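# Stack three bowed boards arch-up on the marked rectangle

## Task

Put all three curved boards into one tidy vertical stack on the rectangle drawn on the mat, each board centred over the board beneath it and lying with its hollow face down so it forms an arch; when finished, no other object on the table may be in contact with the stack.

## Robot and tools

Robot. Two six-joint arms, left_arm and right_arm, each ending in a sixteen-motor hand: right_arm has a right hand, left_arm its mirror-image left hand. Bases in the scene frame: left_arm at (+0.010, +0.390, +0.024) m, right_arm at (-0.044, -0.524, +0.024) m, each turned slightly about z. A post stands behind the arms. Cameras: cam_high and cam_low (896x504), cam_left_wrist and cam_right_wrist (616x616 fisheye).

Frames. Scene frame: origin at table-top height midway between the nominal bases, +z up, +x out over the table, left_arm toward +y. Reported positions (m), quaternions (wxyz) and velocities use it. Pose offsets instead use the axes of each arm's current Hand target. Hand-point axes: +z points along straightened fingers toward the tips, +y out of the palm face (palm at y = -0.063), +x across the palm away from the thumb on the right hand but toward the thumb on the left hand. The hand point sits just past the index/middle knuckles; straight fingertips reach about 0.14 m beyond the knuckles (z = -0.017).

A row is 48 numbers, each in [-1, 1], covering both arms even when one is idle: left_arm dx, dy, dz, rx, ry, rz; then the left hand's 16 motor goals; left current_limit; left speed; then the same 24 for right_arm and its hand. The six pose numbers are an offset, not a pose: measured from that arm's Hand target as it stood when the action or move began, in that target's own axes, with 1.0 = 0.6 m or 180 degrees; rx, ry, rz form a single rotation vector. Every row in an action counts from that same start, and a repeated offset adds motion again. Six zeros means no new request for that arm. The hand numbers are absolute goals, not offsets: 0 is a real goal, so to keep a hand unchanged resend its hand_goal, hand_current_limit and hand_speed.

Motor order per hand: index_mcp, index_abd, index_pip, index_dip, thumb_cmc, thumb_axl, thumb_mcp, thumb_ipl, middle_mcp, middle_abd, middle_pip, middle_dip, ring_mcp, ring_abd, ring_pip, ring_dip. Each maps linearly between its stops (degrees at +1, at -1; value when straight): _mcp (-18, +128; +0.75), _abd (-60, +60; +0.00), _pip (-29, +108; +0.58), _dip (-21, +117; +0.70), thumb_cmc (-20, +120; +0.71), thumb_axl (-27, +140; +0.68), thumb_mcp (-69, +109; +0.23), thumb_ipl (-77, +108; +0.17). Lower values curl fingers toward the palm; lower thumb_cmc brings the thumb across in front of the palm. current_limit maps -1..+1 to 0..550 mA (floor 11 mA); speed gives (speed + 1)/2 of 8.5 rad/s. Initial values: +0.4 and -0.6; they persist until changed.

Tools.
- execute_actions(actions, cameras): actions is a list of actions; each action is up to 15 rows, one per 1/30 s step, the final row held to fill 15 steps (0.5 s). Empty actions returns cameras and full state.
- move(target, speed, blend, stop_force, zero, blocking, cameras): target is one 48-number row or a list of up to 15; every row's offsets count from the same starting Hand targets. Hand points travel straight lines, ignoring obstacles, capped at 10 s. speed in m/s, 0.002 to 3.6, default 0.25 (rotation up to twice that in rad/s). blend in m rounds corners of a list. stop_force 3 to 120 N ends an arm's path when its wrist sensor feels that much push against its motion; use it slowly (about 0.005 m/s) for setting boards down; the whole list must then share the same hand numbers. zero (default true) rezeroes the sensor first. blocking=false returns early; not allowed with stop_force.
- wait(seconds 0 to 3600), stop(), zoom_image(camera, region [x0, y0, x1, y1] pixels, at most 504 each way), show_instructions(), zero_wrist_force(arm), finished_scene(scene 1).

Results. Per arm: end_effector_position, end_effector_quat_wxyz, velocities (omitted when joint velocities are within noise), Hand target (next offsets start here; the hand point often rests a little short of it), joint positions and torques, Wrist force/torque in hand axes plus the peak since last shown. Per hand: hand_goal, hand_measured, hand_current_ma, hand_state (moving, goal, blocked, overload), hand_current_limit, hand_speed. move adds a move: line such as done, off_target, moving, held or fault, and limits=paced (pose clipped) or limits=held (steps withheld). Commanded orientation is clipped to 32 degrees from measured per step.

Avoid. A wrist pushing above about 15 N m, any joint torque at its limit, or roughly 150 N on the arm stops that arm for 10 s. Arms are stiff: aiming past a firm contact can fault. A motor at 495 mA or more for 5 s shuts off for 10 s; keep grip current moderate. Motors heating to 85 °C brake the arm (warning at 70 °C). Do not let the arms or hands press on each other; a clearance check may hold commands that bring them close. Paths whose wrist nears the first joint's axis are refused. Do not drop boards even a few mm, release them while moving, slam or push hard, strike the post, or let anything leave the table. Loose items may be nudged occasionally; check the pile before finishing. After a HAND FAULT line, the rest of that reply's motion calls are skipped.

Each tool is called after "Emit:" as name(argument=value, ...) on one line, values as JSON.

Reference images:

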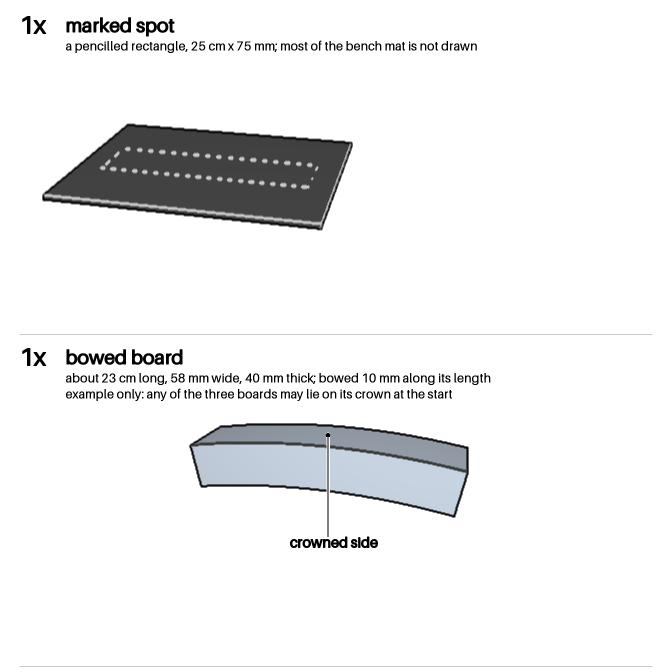

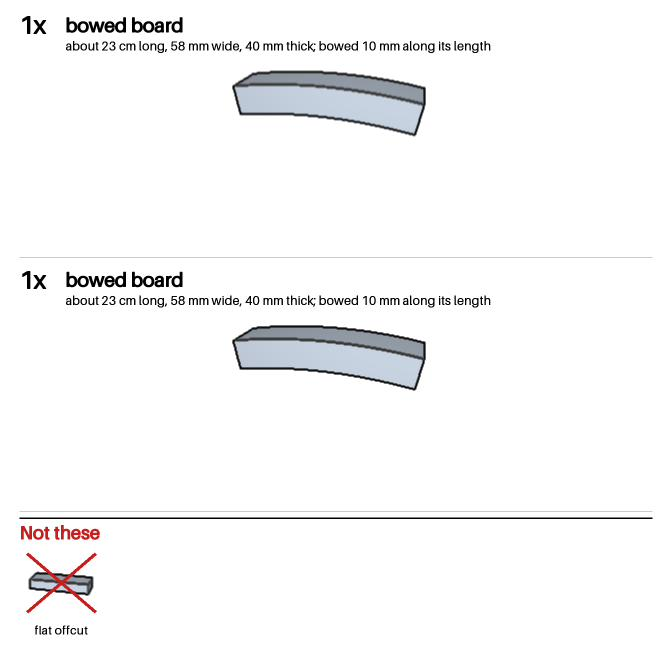

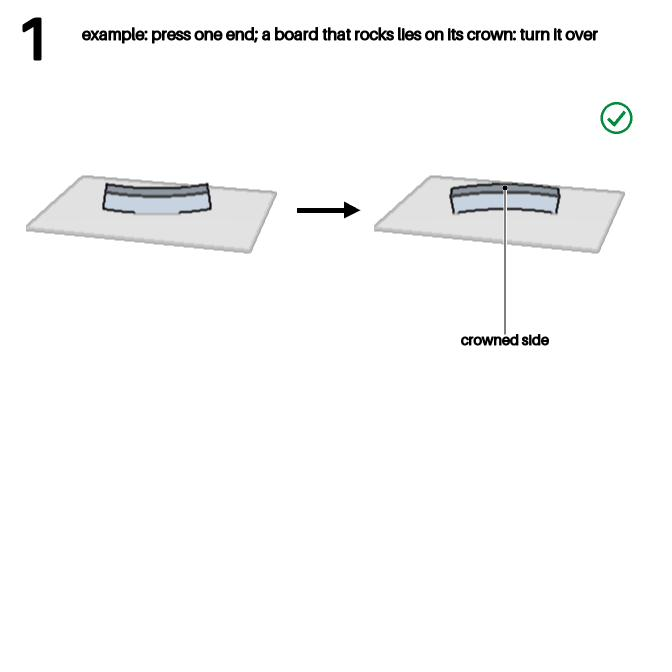

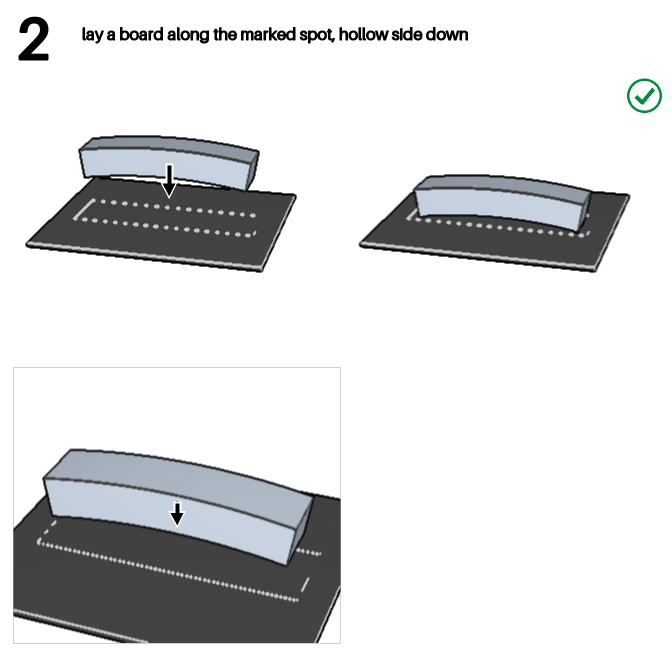

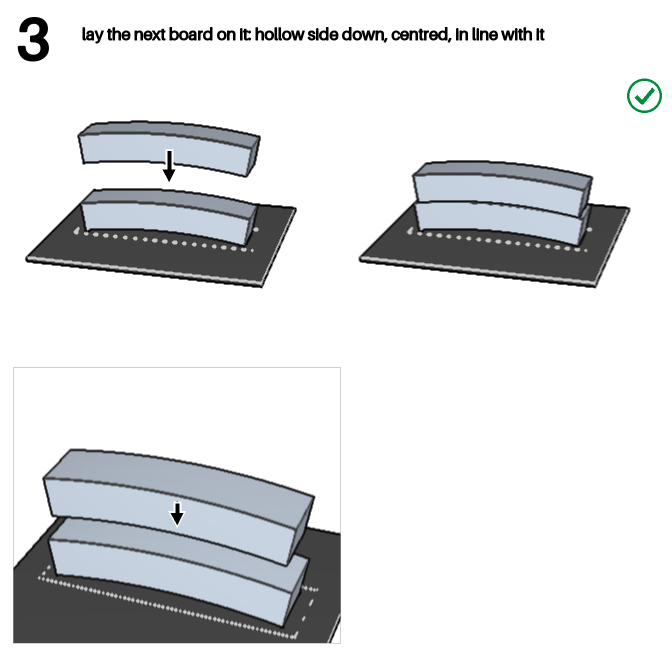

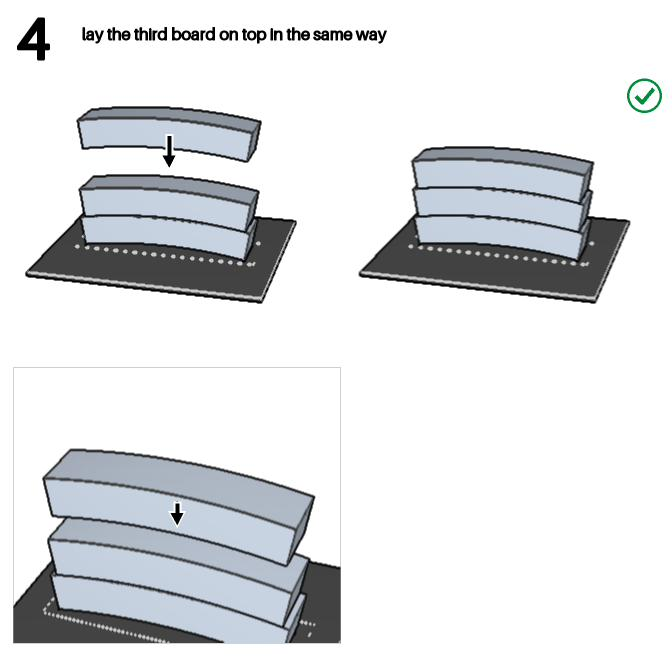

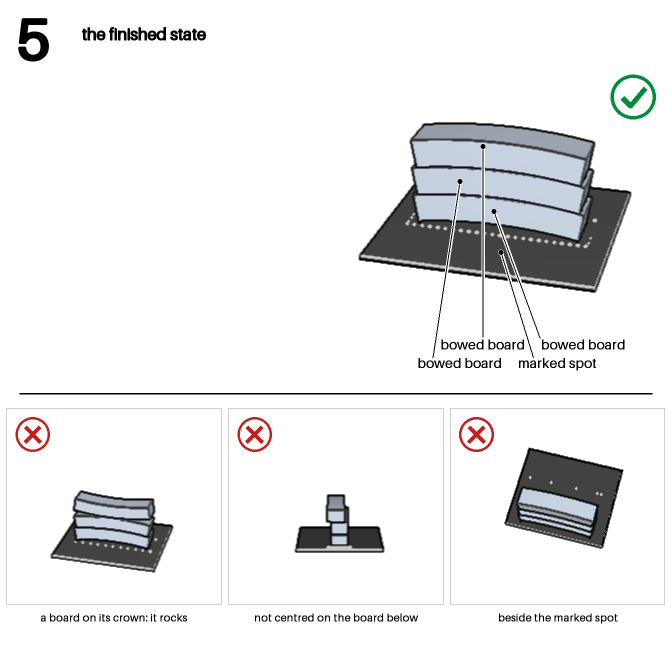

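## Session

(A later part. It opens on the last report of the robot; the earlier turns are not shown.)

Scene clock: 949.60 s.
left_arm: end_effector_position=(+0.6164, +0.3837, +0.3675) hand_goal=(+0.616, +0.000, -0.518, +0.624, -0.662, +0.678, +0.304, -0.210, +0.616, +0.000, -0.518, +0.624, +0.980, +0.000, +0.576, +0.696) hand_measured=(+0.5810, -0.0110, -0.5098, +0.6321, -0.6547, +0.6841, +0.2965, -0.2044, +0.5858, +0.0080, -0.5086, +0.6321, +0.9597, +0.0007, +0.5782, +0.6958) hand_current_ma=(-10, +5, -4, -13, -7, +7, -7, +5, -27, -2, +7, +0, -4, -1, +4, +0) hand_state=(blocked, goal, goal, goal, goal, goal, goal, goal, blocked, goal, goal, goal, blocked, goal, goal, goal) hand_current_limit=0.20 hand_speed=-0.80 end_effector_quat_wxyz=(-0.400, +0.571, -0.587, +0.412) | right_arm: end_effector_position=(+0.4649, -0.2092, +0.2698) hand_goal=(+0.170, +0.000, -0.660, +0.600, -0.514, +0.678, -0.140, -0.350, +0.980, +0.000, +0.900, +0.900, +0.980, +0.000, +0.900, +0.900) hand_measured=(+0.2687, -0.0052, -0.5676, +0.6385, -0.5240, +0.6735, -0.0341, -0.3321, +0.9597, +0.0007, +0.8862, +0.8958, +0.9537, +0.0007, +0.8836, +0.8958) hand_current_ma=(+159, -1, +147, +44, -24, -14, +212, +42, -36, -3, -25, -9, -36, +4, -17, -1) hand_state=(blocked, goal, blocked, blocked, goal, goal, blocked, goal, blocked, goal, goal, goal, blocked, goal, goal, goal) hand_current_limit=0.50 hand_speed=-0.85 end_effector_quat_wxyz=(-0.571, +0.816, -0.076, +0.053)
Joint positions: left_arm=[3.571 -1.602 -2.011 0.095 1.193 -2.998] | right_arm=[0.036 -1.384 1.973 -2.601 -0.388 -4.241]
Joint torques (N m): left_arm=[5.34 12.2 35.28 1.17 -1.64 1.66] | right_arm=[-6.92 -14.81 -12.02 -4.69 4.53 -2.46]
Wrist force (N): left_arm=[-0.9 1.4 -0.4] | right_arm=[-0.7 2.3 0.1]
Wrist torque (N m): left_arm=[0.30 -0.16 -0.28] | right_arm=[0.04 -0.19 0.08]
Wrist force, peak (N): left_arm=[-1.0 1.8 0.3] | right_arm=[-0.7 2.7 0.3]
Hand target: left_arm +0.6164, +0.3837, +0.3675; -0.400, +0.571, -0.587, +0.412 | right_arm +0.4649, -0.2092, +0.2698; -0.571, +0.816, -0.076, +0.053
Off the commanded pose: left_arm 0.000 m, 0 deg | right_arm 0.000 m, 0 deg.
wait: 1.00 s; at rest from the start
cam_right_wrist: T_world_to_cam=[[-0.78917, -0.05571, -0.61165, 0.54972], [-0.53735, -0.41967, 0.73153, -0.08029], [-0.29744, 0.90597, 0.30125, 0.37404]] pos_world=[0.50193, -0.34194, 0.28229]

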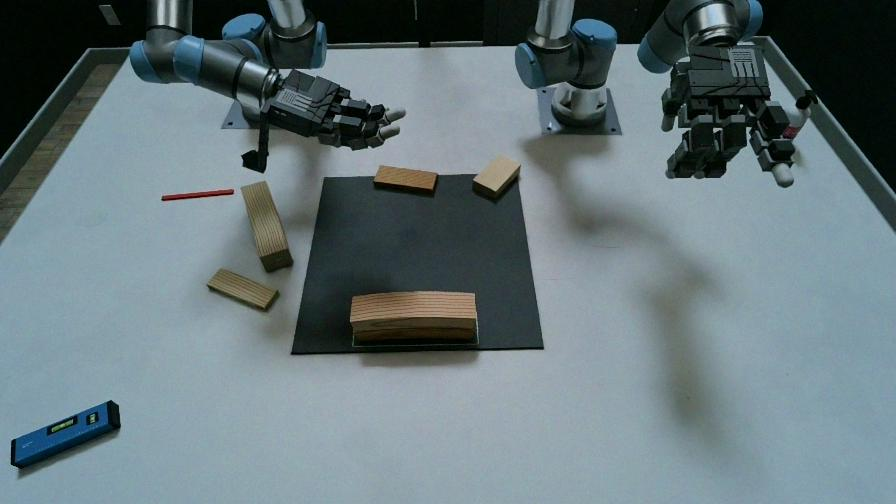

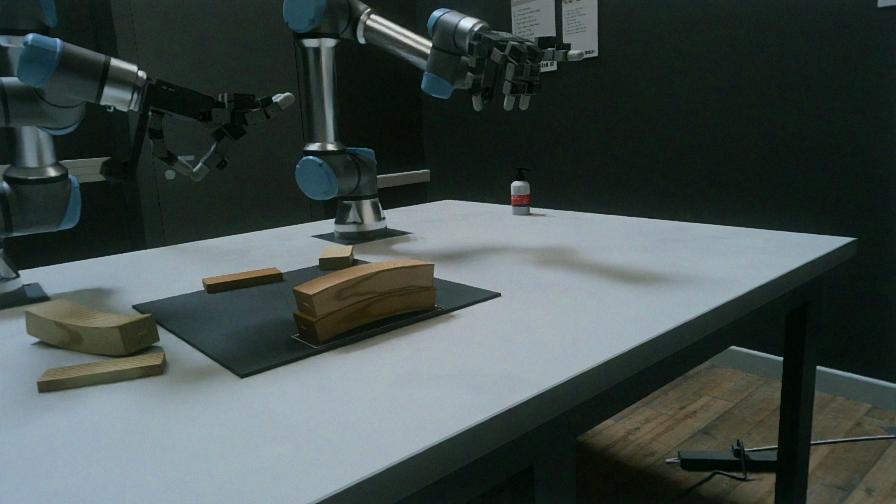

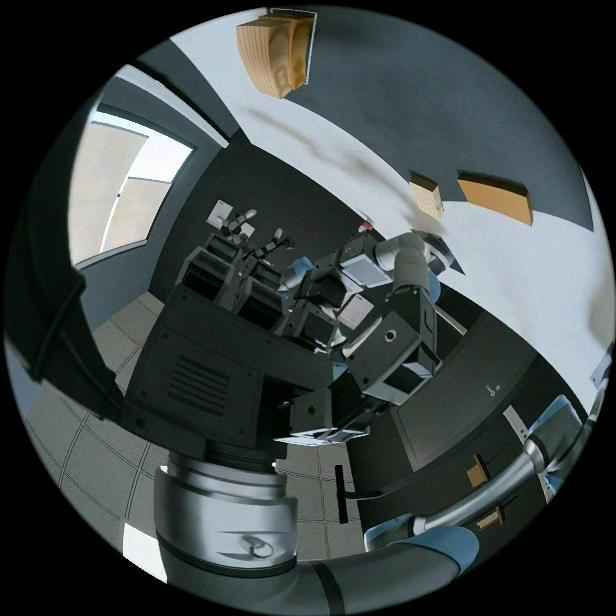

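Emit:
move(target=[0,0,0,0,0,0,0.616,0,-0.518,0.623,-0.663,0.677,0.303,-0.211,0.616,0,-0.518,0.623,0.98,0,0.576,0.696,0.2,-0.8,0.0307,0.2820,-0.2386,0,-0.1728,-0.0629,0.616,0,-0.518,0.623,-0.663,0.677,0.303,-0.211,0.616,0,-0.518,0.623,0.98,0,0.9,0.9,0.3,-0.6], speed=0.15, cameras=["cam_high","cam_low","cam_right_wrist"])

Emit:
zoom_image(camera="cam_high", region=[180, 80, 430, 320])

Scene clock: 1053.57 s.
left_arm: end_effector_position=(+0.6164, +0.3837, +0.3675) hand_goal=(+0.616, +0.000, -0.518, +0.624, -0.662, +0.678, +0.304, -0.210, +0.616, +0.000, -0.518, +0.624, +0.980, +0.000, +0.576, +0.696) hand_measured=(+0.5822, -0.0110, -0.5098, +0.6321, -0.6547, +0.6841, +0.2955, -0.2035, +0.5858, +0.0051, -0.5086, +0.6321, +0.9585, +0.0021, +0.5757, +0.6958) hand_current_ma=(-7, -7, +5, -11, -14, +3, -6, -2, -15, -12, +7, -1, -8, +0, -4, +4) hand_state=(blocked, goal, goal, goal, goal, goal, goal, goal, blocked, goal, goal, goal, blocked, goal, goal, goal) hand_current_limit=0.20 hand_speed=-0.80 end_effector_quat_wxyz=(-0.400, +0.571, -0.587, +0.412) | right_arm: end_effector_position=(+0.4475, -0.4017, +0.1598) hand_goal=(+0.616, +0.000, -0.518, +0.624, -0.662, +0.678, +0.304, -0.210, +0.616, +0.000, -0.518, +0.624, +0.980, +0.000, +0.900, +0.900) hand_measured=(+0.5846, -0.0052, -0.5163, +0.6334, -0.6559, +0.6777, +0.2984, -0.2092, +0.5931, +0.0021, -0.5150, +0.6244, +0.9537, +0.0007, +0.8836, +0.8958) hand_current_ma=(-42, -10, +12, +9, +1, -6, -13, +8, -37, -2, +1, -3, -37, +3, -19, +5) hand_state=(blocked, goal, goal, goal, goal, goal, goal, goal, blocked, goal, goal, goal, blocked, goal, goal, goal) hand_current_limit=0.30 hand_speed=-0.60 end_effector_quat_wxyz=(-0.562, +0.804, +0.160, -0.112)
Joint positions: left_arm=[3.571 -1.602 -2.011 0.095 1.193 -2.998] | right_arm=[-0.253 -1.164 1.617 -0.971 -0.763 -5.892]
Joint torques (N m): left_arm=[5.93 14.97 35.79 0.87 -1.58 1.32] | right_arm=[9.07 -45.48 -12.09 -2.51 1.95 2.36]
Wrist force (N): left_arm=[-0.9 1.3 -0.2] | right_arm=[-0.7 2.2 0.3]
Wrist torque (N m): left_arm=[0.27 -0.15 -0.28] | right_arm=[0.01 -0.19 0.06]
Wrist force, peak (N): left_arm=[-1.0 1.7 0.0] | right_arm=[-1.0 3.3 -0.2]
Hand target: left_arm +0.6164, +0.3837, +0.3675; -0.400, +0.571, -0.587, +0.412 | right_arm +0.4475, -0.4017, +0.1599; -0.562, +0.804, +0.160, -0.112
Off the commanded pose: left_arm 0.000 m, 0 deg | right_arm 0.000 m, 0 deg.
move: done
cam_right_wrist: T_world_to_cam=[[-0.63094, -0.4777, -0.61132, 0.21765], [-0.22091, -0.64472, 0.73181, -0.32202], [-0.74371, 0.59677, 0.30125, 0.65202]] pos_world=[0.5511, -0.49275, 0.17229]

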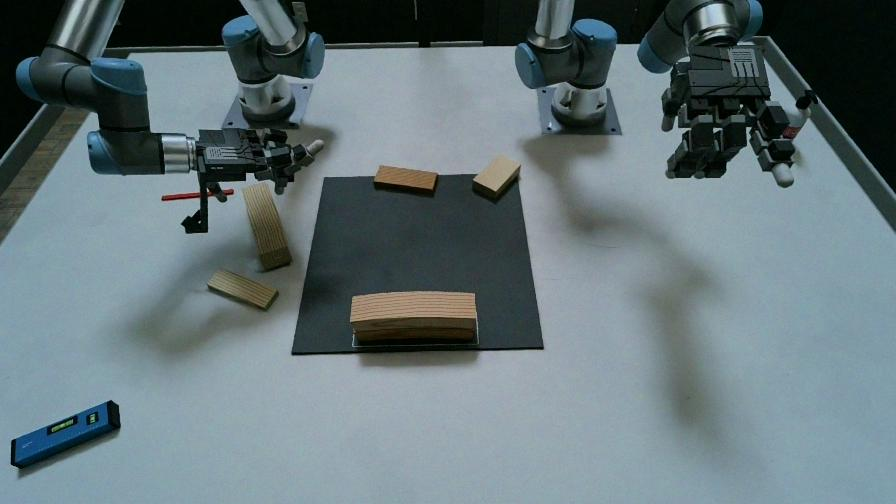

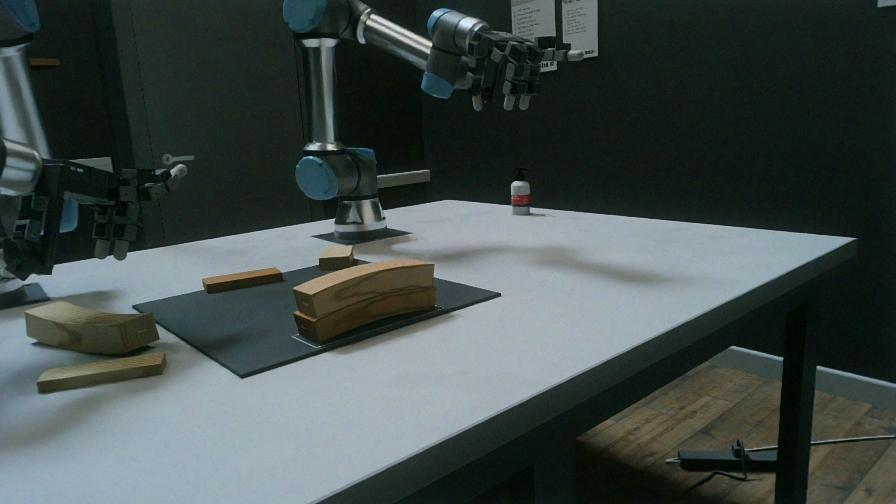

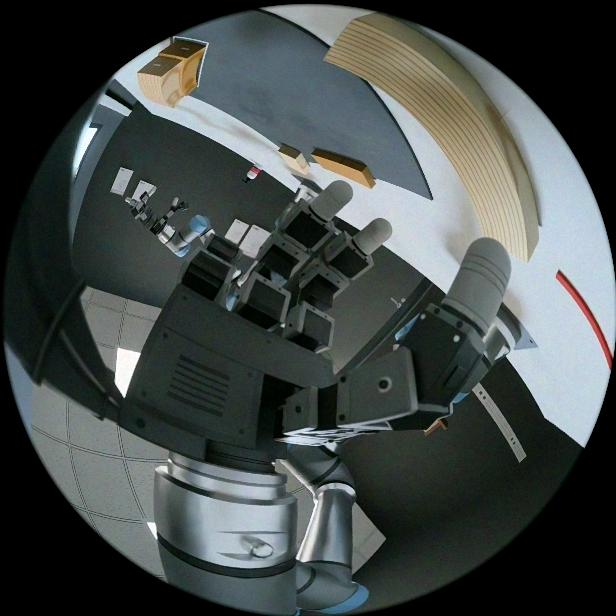

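Scaled by 2.016 from the camera's image (finer frame: 1280x720).

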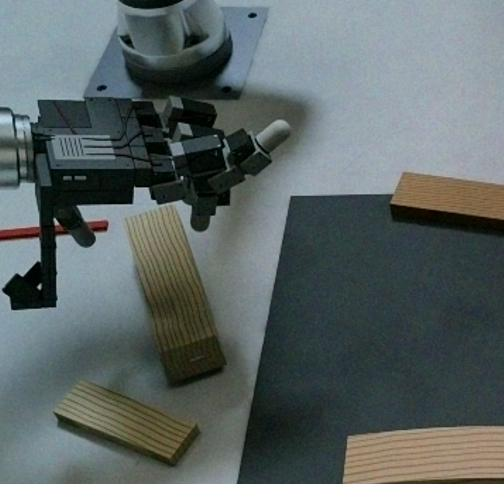

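Emit:
move(target=[0,0,0,0,0,0,0.616,0,-0.518,0.623,-0.663,0.677,0.303,-0.211,0.616,0,-0.518,0.623,0.98,0,0.576,0.696,0.2,-0.8,0,0.0860,0.0313,0,0,0,0.616,0,-0.518,0.623,-0.663,0.677,0.303,-0.211,0.616,0,-0.518,0.623,0.98,0,0.9,0.9,0.3,-0.6], speed=0.1, cameras=["cam_high","cam_low","cam_right_wrist"])

Emit:
zoom_image(camera="cam_high", region=[200, 120, 350, 280])

Emit:
zoom_image(camera="cam_right_wrist", region=[250, 0, 600, 450])

Scene clock: 1062.93 s.
left_arm: end_effector_position=(+0.6164, +0.3837, +0.3675) hand_goal=(+0.616, +0.000, -0.518, +0.624, -0.662, +0.678, +0.304, -0.210, +0.616, +0.000, -0.518, +0.624, +0.980, +0.000, +0.576, +0.696) hand_measured=(+0.5822, -0.0096, -0.5098, +0.6321, -0.6534, +0.6841, +0.2965, -0.2035, +0.5858, +0.0036, -0.5073, +0.6334, +0.9585, +0.0007, +0.5757, +0.6958) hand_current_ma=(-22, -10, -1, -5, -3, +3, +2, +9, -17, -3, +0, -2, -5, -3, -1, -4) hand_state=(blocked, goal, goal, goal, goal, goal, goal, goal, blocked, goal, goal, goal, blocked, goal, goal, goal) hand_current_limit=0.20 hand_speed=-0.80 end_effector_quat_wxyz=(-0.400, +0.571, -0.587, +0.412) | right_arm: end_effector_position=(+0.4475, -0.4017, +0.1049) hand_goal=(+0.616, +0.000, -0.518, +0.624, -0.662, +0.678, +0.304, -0.210, +0.616, +0.000, -0.518, +0.624, +0.980, +0.000, +0.900, +0.900) hand_measured=(+0.5858, -0.0052, -0.5163, +0.6321, -0.6559, +0.6777, +0.2975, -0.2082, +0.5931, +0.0007, -0.5163, +0.6244, +0.9537, +0.0007, +0.8836, +0.8945) hand_current_ma=(-36, -11, +10, +7, -1, -10, -11, +7, -36, -7, -2, -1, -33, +6, -15, +6) hand_state=(blocked, goal, goal, goal, goal, goal, goal, goal, blocked, goal, goal, goal, blocked, goal, goal, goal) hand_current_limit=0.30 hand_speed=-0.60 end_effector_quat_wxyz=(-0.562, +0.804, +0.160, -0.112)
Joint positions: left_arm=[3.571 -1.602 -2.011 0.095 1.193 -2.998] | right_arm=[-0.253 -1.1 1.68 -1.099 -0.763 -5.892]
Joint torques (N m): left_arm=[4.76 14.32 35.12 0.96 -1.44 1.67] | right_arm=[-5.44 -48 -21.59 2.15 0.16 3.4]
Wrist force (N): left_arm=[-0.8 1.4 -0.1] | right_arm=[-0.5 2.4 0.5]
Wrist torque (N m): left_arm=[0.26 -0.16 -0.27] | right_arm=[0.01 -0.21 0.10]
Wrist force, peak (N): left_arm=[-1.1 1.6 0.2] | right_arm=[-0.4 3.5 0.7]
Hand target: left_arm +0.6164, +0.3837, +0.3675; -0.400, +0.571, -0.587, +0.412 | right_arm +0.4475, -0.4017, +0.1050; -0.562, +0.804, +0.160, -0.112
Off the commanded pose: left_arm 0.000 m, 0 deg | right_arm 0.000 m, 0 deg.
move: done
cam_right_wrist: T_world_to_cam=[[-0.63077, -0.47795, -0.6113, 0.18392], [-0.22065, -0.6448, 0.73181, -0.28197], [-0.74394, 0.59649, 0.30126, 0.66848]] pos_world=[0.5511, -0.49265, 0.11739]

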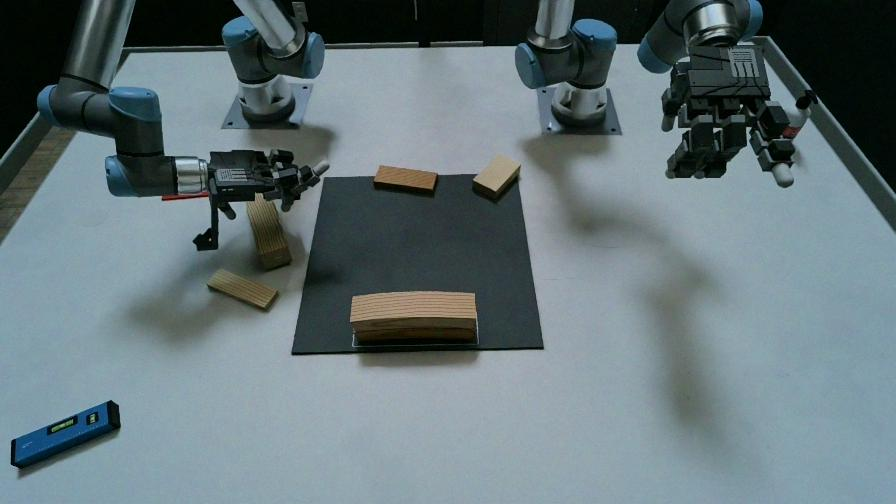

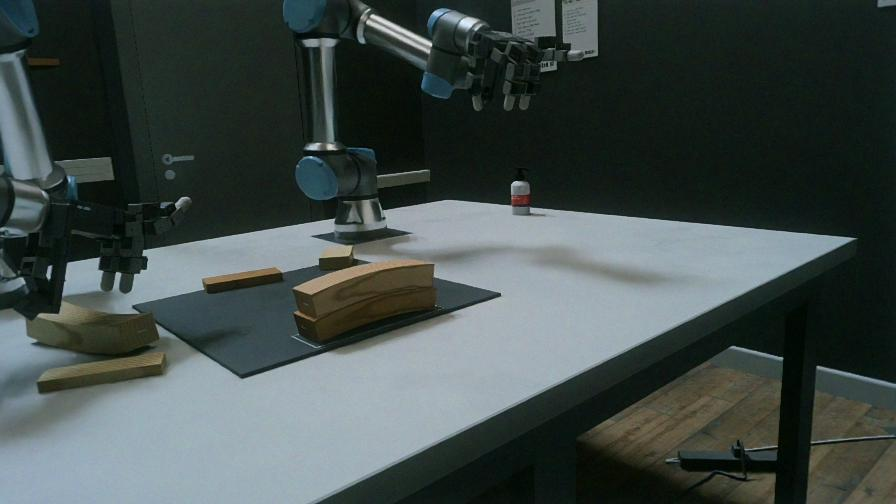

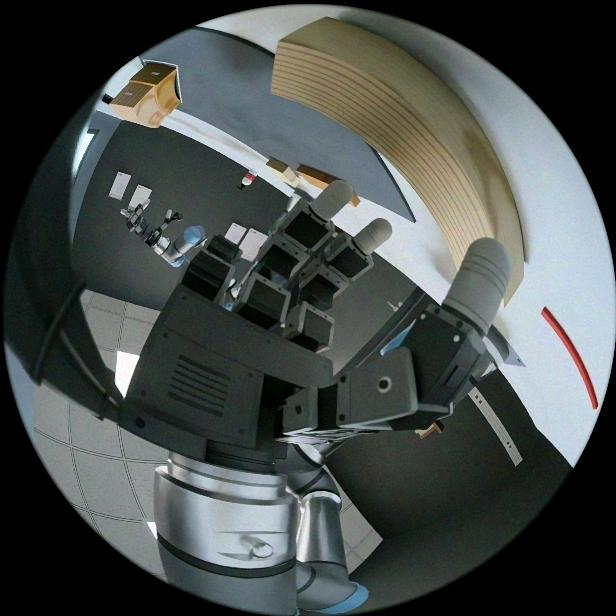

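Scaled by 3.150 from the camera's image (finer frame: 1280x720).

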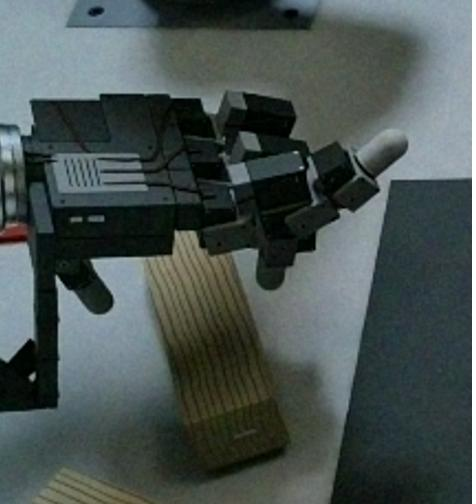

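Scaled by 1.120 from the camera's image (finer frame: 880x880).

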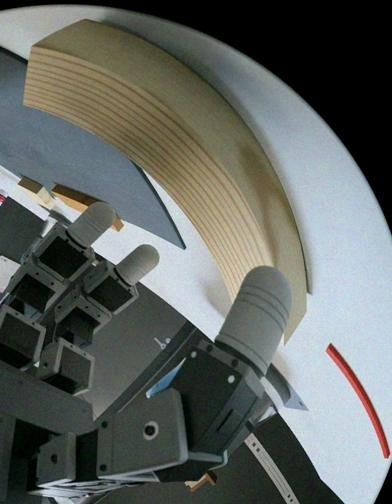

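Emit:
move(target=[0,0,0,0,0,0,0.616,0,-0.518,0.623,-0.663,0.677,0.303,-0.211,0.616,0,-0.518,0.623,0.98,0,0.576,0.696,0.2,-0.8,0,0.0861,0.0313,0,0,0,0.616,0,-0.518,0.623,-0.663,0.677,0.303,-0.211,0.616,0,-0.518,0.623,0.98,0,0.9,0.9,0.3,-0.6], speed=0.05, stop_force=8, cameras=["cam_high","cam_low","cam_right_wrist"])

Emit:
zoom_image(camera="cam_high", region=[180, 130, 330, 290])

Emit:
zoom_image(camera="cam_right_wrist", region=[250, 0, 600, 450])

Emit:
zoom_image(camera="cam_low", region=[0, 200, 230, 430])

Scene clock: 1076.60 s.
left_arm: end_effector_position=(+0.6164, +0.3837, +0.3675) hand_goal=(+0.616, +0.000, -0.518, +0.624, -0.662, +0.678, +0.304, -0.210, +0.616, +0.000, -0.518, +0.624, +0.980, +0.000, +0.576, +0.696) hand_measured=(+0.5822, -0.0110, -0.5098, +0.6321, -0.6534, +0.6841, +0.2965, -0.2044, +0.5858, +0.0065, -0.5073, +0.6334, +0.9585, +0.0021, +0.5757, +0.6958) hand_current_ma=(+3, -10, +5, -11, -9, +1, +1, +4, -29, -6, +3, +1, -13, -16, +11, +19) hand_state=(blocked, goal, goal, goal, goal, goal, goal, goal, blocked, goal, goal, goal, blocked, goal, goal, goal) hand_current_limit=0.20 hand_speed=-0.80 end_effector_quat_wxyz=(-0.400, +0.571, -0.587, +0.412) | right_arm: end_effector_position=(+0.4476, -0.4018, +0.0500) hand_goal=(+0.616, +0.000, -0.518, +0.624, -0.662, +0.678, +0.304, -0.210, +0.616, +0.000, -0.518, +0.624, +0.980, +0.000, +0.900, +0.900) hand_measured=(+0.5858, -0.0052, -0.5150, +0.6334, -0.6547, +0.6777, +0.2975, -0.2092, +0.5931, +0.0007, -0.5150, +0.6244, +0.9537, -0.0008, +0.8849, +0.8945) hand_current_ma=(-40, -8, +7, +7, -2, -9, -11, +10, -37, -3, -2, +4, -38, +8, -19, +0) hand_state=(blocked, goal, goal, goal, goal, goal, goal, goal, blocked, goal, goal, goal, blocked, goal, goal, goal) hand_current_limit=0.30 hand_speed=-0.60 end_effector_quat_wxyz=(-0.562, +0.804, +0.160, -0.112)
Joint positions: left_arm=[3.571 -1.602 -2.011 0.095 1.193 -2.998] | right_arm=[-0.253 -1.022 1.726 -1.222 -0.763 -5.892]
Joint torques (N m): left_arm=[4.83 14.46 34.29 1.01 -1.22 1.47] | right_arm=[-2.7 -49.96 -21.09 2.67 -1.76 2.89]
Wrist force (N): left_arm=[-0.8 1.8 -0.2] | right_arm=[-0.7 2.5 0.6]
Wrist torque (N m): left_arm=[0.33 -0.16 -0.28] | right_arm=[0.03 -0.20 0.07]
Wrist force, peak (N): left_arm=[-1.0 1.7 0.2] | right_arm=[-1.0 3.0 0.9]
Hand target: left_arm +0.6164, +0.3837, +0.3675; -0.400, +0.571, -0.587, +0.412 | right_arm +0.4476, -0.4018, +0.0500; -0.562, +0.804, +0.160, -0.112
Off the commanded pose: left_arm 0.000 m, 0 deg | right_arm 0.000 m, 0 deg.
move: done
cam_right_wrist: T_world_to_cam=[[-0.63072, -0.47784, -0.61144, 0.15041], [-0.22087, -0.6448, 0.73174, -0.24171], [-0.74391, 0.59657, 0.30115, 0.68519]] pos_world=[0.5512, -0.49275, 0.06249]

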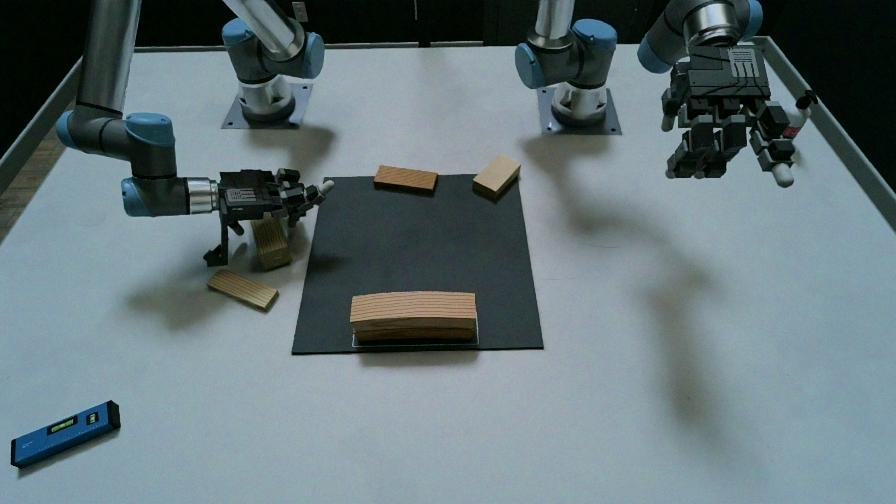

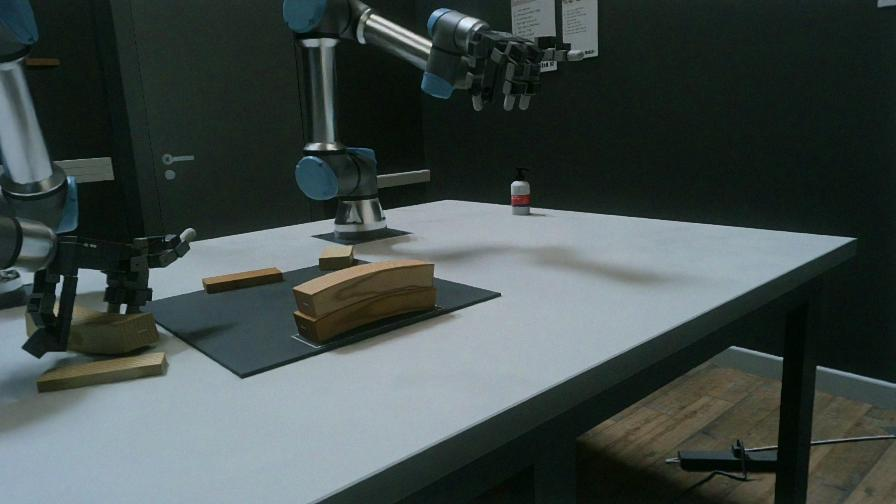

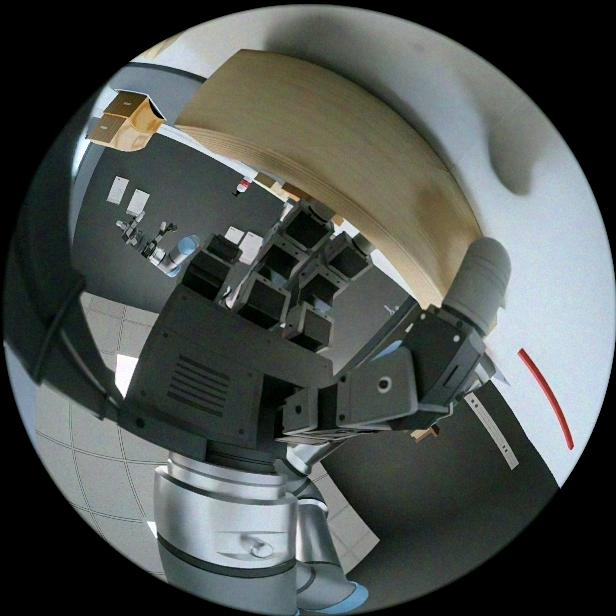

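Scaled by 3.150 from the camera's image (finer frame: 1280x720).

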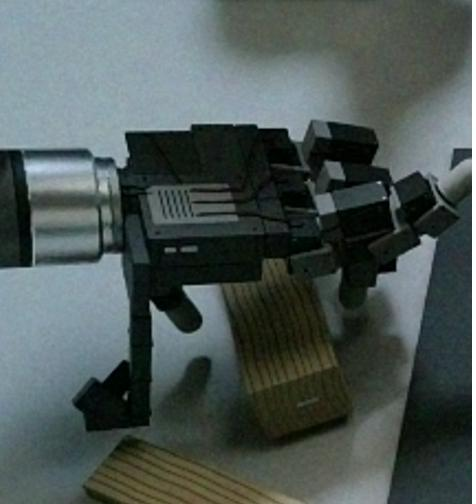

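Scaled by 1.120 from the camera's image (finer frame: 880x880).

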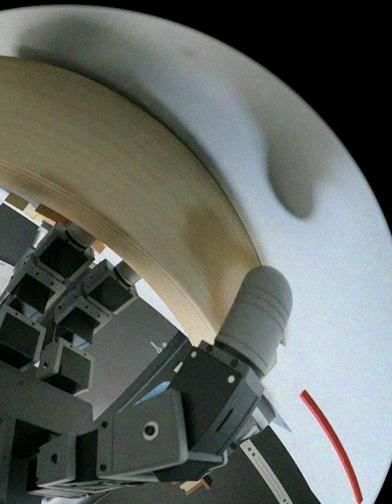

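Scaled by 2.191 from the camera's image (finer frame: 1280x720).

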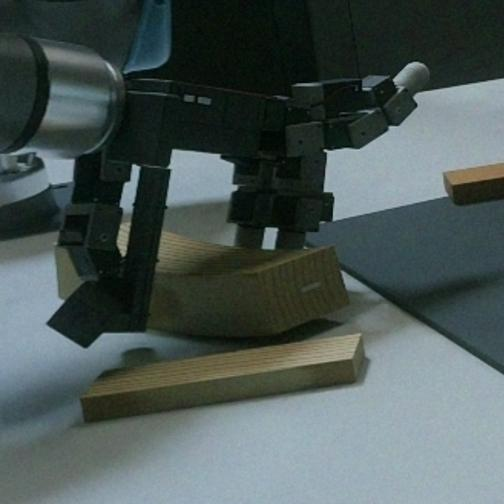

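Emit:
move(target=[0,0,0,0,0,0,0.616,0,-0.518,0.623,-0.663,0.677,0.303,-0.211,0.616,0,-0.518,0.623,0.98,0,0.576,0.696,0.2,-0.8,0,0,0,0,0,0,0.38,0,-0.518,0.64,-0.663,0.677,0.08,-0.211,0.38,0,-0.518,0.64,0.98,0,0.9,0.9,0.1,-0.85])

Emit:
move(target=[0,0,0,0,0,0,0.616,0,-0.518,0.623,-0.663,0.677,0.303,-0.211,0.616,0,-0.518,0.623,0.98,0,0.576,0.696,0.2,-0.8,0,0,0,0,0,0,0.27,0,-0.60,0.62,-0.663,0.677,-0.16,-0.35,0.27,0,-0.60,0.62,0.98,0,0.9,0.9,0.5,-0.85], cameras=["cam_high","cam_low","cam_right_wrist"])

Scene clock: 1082.03 s.
left_arm: end_effector_position=(+0.6164, +0.3837, +0.3675) hand_goal=(+0.616, +0.000, -0.518, +0.624, -0.662, +0.678, +0.304, -0.210, +0.616, +0.000, -0.518, +0.624, +0.980, +0.000, +0.576, +0.696) hand_measured=(+0.5822, -0.0096, -0.5098, +0.6321, -0.6547, +0.6841, +0.2965, -0.2044, +0.5858, +0.0065, -0.5073, +0.6321, +0.9585, +0.0007, +0.5770, +0.6958) hand_current_ma=(-10, -1, +5, -1, -6, +3, +8, +4, -9, -8, +3, -1, -6, +2, +8, +7) hand_state=(blocked, goal, goal, goal, goal, goal, goal, goal, blocked, goal, goal, goal, blocked, goal, goal, goal) hand_current_limit=0.20 hand_speed=-0.80 end_effector_quat_wxyz=(-0.400, +0.571, -0.587, +0.412) | right_arm: end_effector_position=(+0.4476, -0.4018, +0.0500) hand_goal=(+0.380, +0.000, -0.518, +0.640, -0.662, +0.678, +0.080, -0.210, +0.380, +0.000, -0.518, +0.640, +0.980, +0.000, +0.900, +0.900) hand_measured=(+0.4664, -0.0066, -0.4996, +0.6423, -0.6559, +0.6777, +0.1619, -0.2035, +0.4664, +0.0021, -0.4970, +0.6436, +0.9537, +0.0007, +0.8836, +0.8958) hand_current_ma=(+145, -11, +30, -1, -3, -12, +156, +22, +131, -4, +25, -1, -36, +4, -19, -1) hand_state=(blocked, goal, goal, goal, goal, goal, blocked, goal, blocked, goal, blocked, goal, blocked, goal, goal, goal) hand_current_limit=0.10 hand_speed=-0.85 end_effector_quat_wxyz=(-0.562, +0.804, +0.160, -0.112)
Joint positions: left_arm=[3.571 -1.602 -2.011 0.095 1.193 -2.998] | right_arm=[-0.253 -1.022 1.726 -1.222 -0.763 -5.892]
Joint torques (N m): left_arm=[3.67 14.14 35.34 0.82 -1.15 1.6] | right_arm=[6.71 -48.03 -20.69 1.8 -1.79 3.08]
Wrist force (N): left_arm=[-0.6 1.5 0.0] | right_arm=[-1.1 -1.3 0.9]
Wrist torque (N m): left_arm=[0.28 -0.18 -0.26] | right_arm=[-0.13 -0.16 0.04]
Wrist force, peak (N): left_arm=[-1.2 1.6 0.0] | right_arm=[-1.0 2.7 0.5]
Hand target: left_arm +0.6164, +0.3837, +0.3675; -0.400, +0.571, -0.587, +0.412 | right_arm +0.4476, -0.4018, +0.0500; -0.562, +0.804, +0.160, -0.112
Off the commanded pose: left_arm 0.000 m, 0 deg | right_arm 0.000 m, 0 deg.
move: done

Scene clock: 1082.53 s.
left_arm: end_effector_position=(+0.6164, +0.3837, +0.3675) hand_goal=(+0.616, +0.000, -0.518, +0.624, -0.662, +0.678, +0.304, -0.210, +0.616, +0.000, -0.518, +0.624, +0.980, +0.000, +0.576, +0.696) hand_measured=(+0.5822, -0.0096, -0.5098, +0.6308, -0.6547, +0.6841, +0.2965, -0.2035, +0.5858, +0.0065, -0.5086, +0.6334, +0.9585, +0.0007, +0.5757, +0.6958) hand_current_ma=(-3, -3, +1, -4, -12, +3, +10, -1, -10, -7, +11, -1, -5, -1, +10, +11) hand_state=(blocked, goal, goal, goal, goal, goal, goal, goal, blocked, goal, goal, goal, blocked, goal, goal, goal) hand_current_limit=0.20 hand_speed=-0.80 end_effector_quat_wxyz=(-0.400, +0.571, -0.587, +0.412) | right_arm: end_effector_position=(+0.4476, -0.4018, +0.0500) hand_goal=(+0.270, +0.000, -0.600, +0.620, -0.662, +0.678, -0.160, -0.350, +0.270, +0.000, -0.600, +0.620, +0.980, +0.000, +0.900, +0.900) hand_measured=(+0.4652, -0.0066, -0.4996, +0.6410, -0.6547, +0.6777, +0.1648, -0.2082, +0.4640, +0.0007, -0.4957, +0.6436, +0.9537, +0.0007, +0.8836, +0.8958) hand_current_ma=(+345, -13, +160, +22, -5, -3, +410, +325, +336, -8, +157, +25, -36, +4, -17, +3) hand_state=(blocked, goal, blocked, blocked, goal, goal, blocked, blocked, blocked, goal, blocked, blocked, blocked, goal, goal, goal) hand_current_limit=0.50 hand_speed=-0.85 end_effector_quat_wxyz=(-0.562, +0.804, +0.160, -0.112)
Joint positions: left_arm=[3.571 -1.602 -2.011 0.095 1.193 -2.998] | right_arm=[-0.253 -1.022 1.726 -1.222 -0.763 -5.892]
Joint torques (N m): left_arm=[2.99 12.56 35.6 0.86 -1.3 1.51] | right_arm=[7.09 -46.1 -20.68 0.83 -1.76 3.13]
Wrist force (N): left_arm=[-0.9 1.2 0.1] | right_arm=[-0.3 -0.7 1.0]
Wrist torque (N m): left_arm=[0.23 -0.15 -0.27] | right_arm=[0.05 -0.22 0.05]
Wrist force, peak (N): left_arm=[-1.1 1.7 0.0] | right_arm=[-0.4 -2.7 2.0]
Hand target: left_arm +0.6164, +0.3837, +0.3675; -0.400, +0.571, -0.587, +0.412 | right_arm +0.4476, -0.4018, +0.0500; -0.562, +0.804, +0.160, -0.112
Off the commanded pose: left_arm 0.000 m, 0 deg | right_arm 0.000 m, 0 deg.
move: done
cam_right_wrist: T_world_to_cam=[[-0.6308, -0.47788, -0.61133, 0.15042], [-0.22081, -0.64473, 0.73182, -0.24171], [-0.74387, 0.59662, 0.30118, 0.68519]] pos_world=[0.5512, -0.49275, 0.06249]

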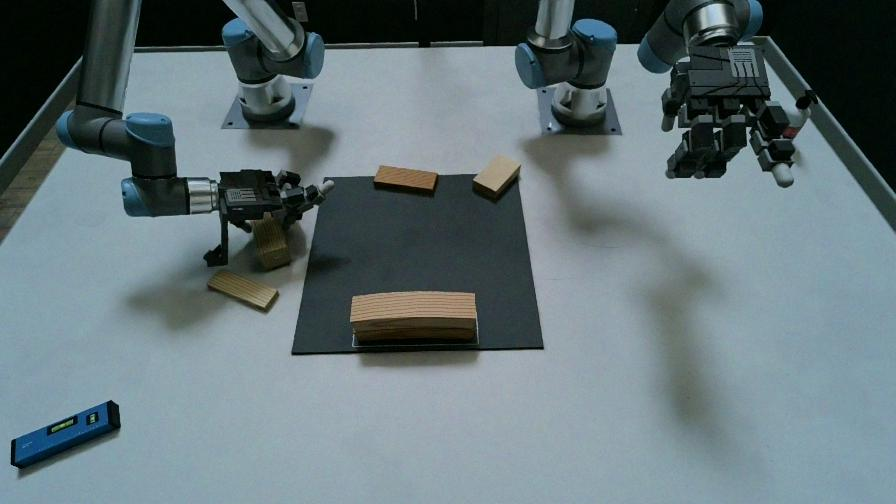

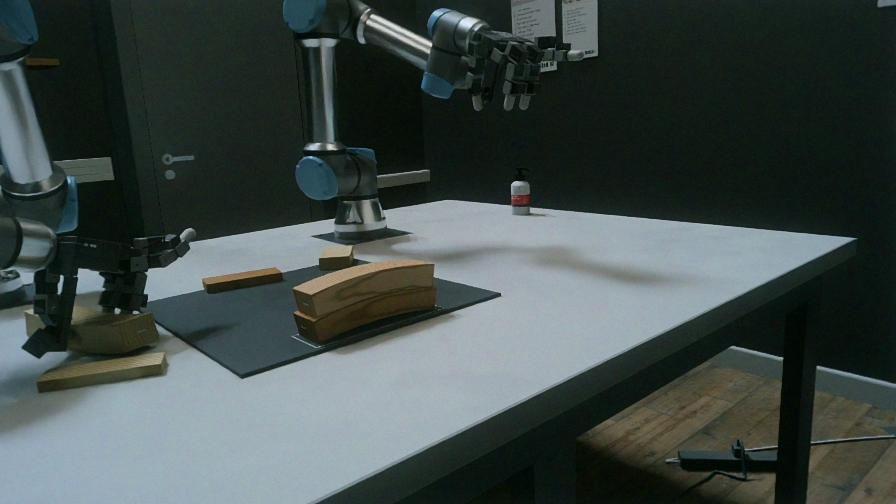

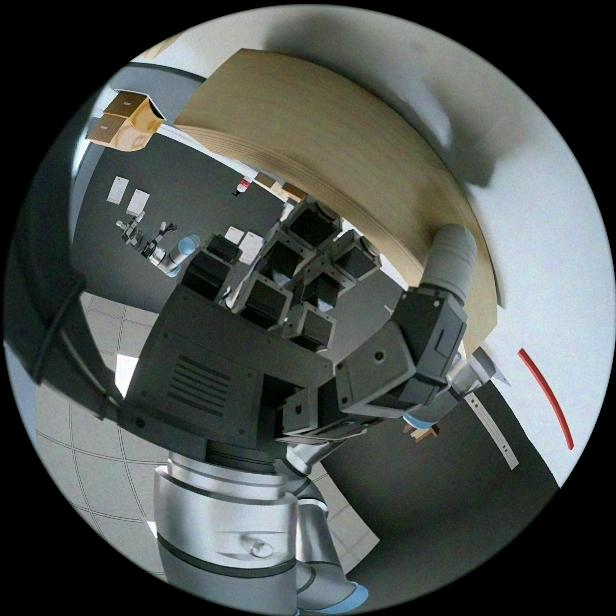

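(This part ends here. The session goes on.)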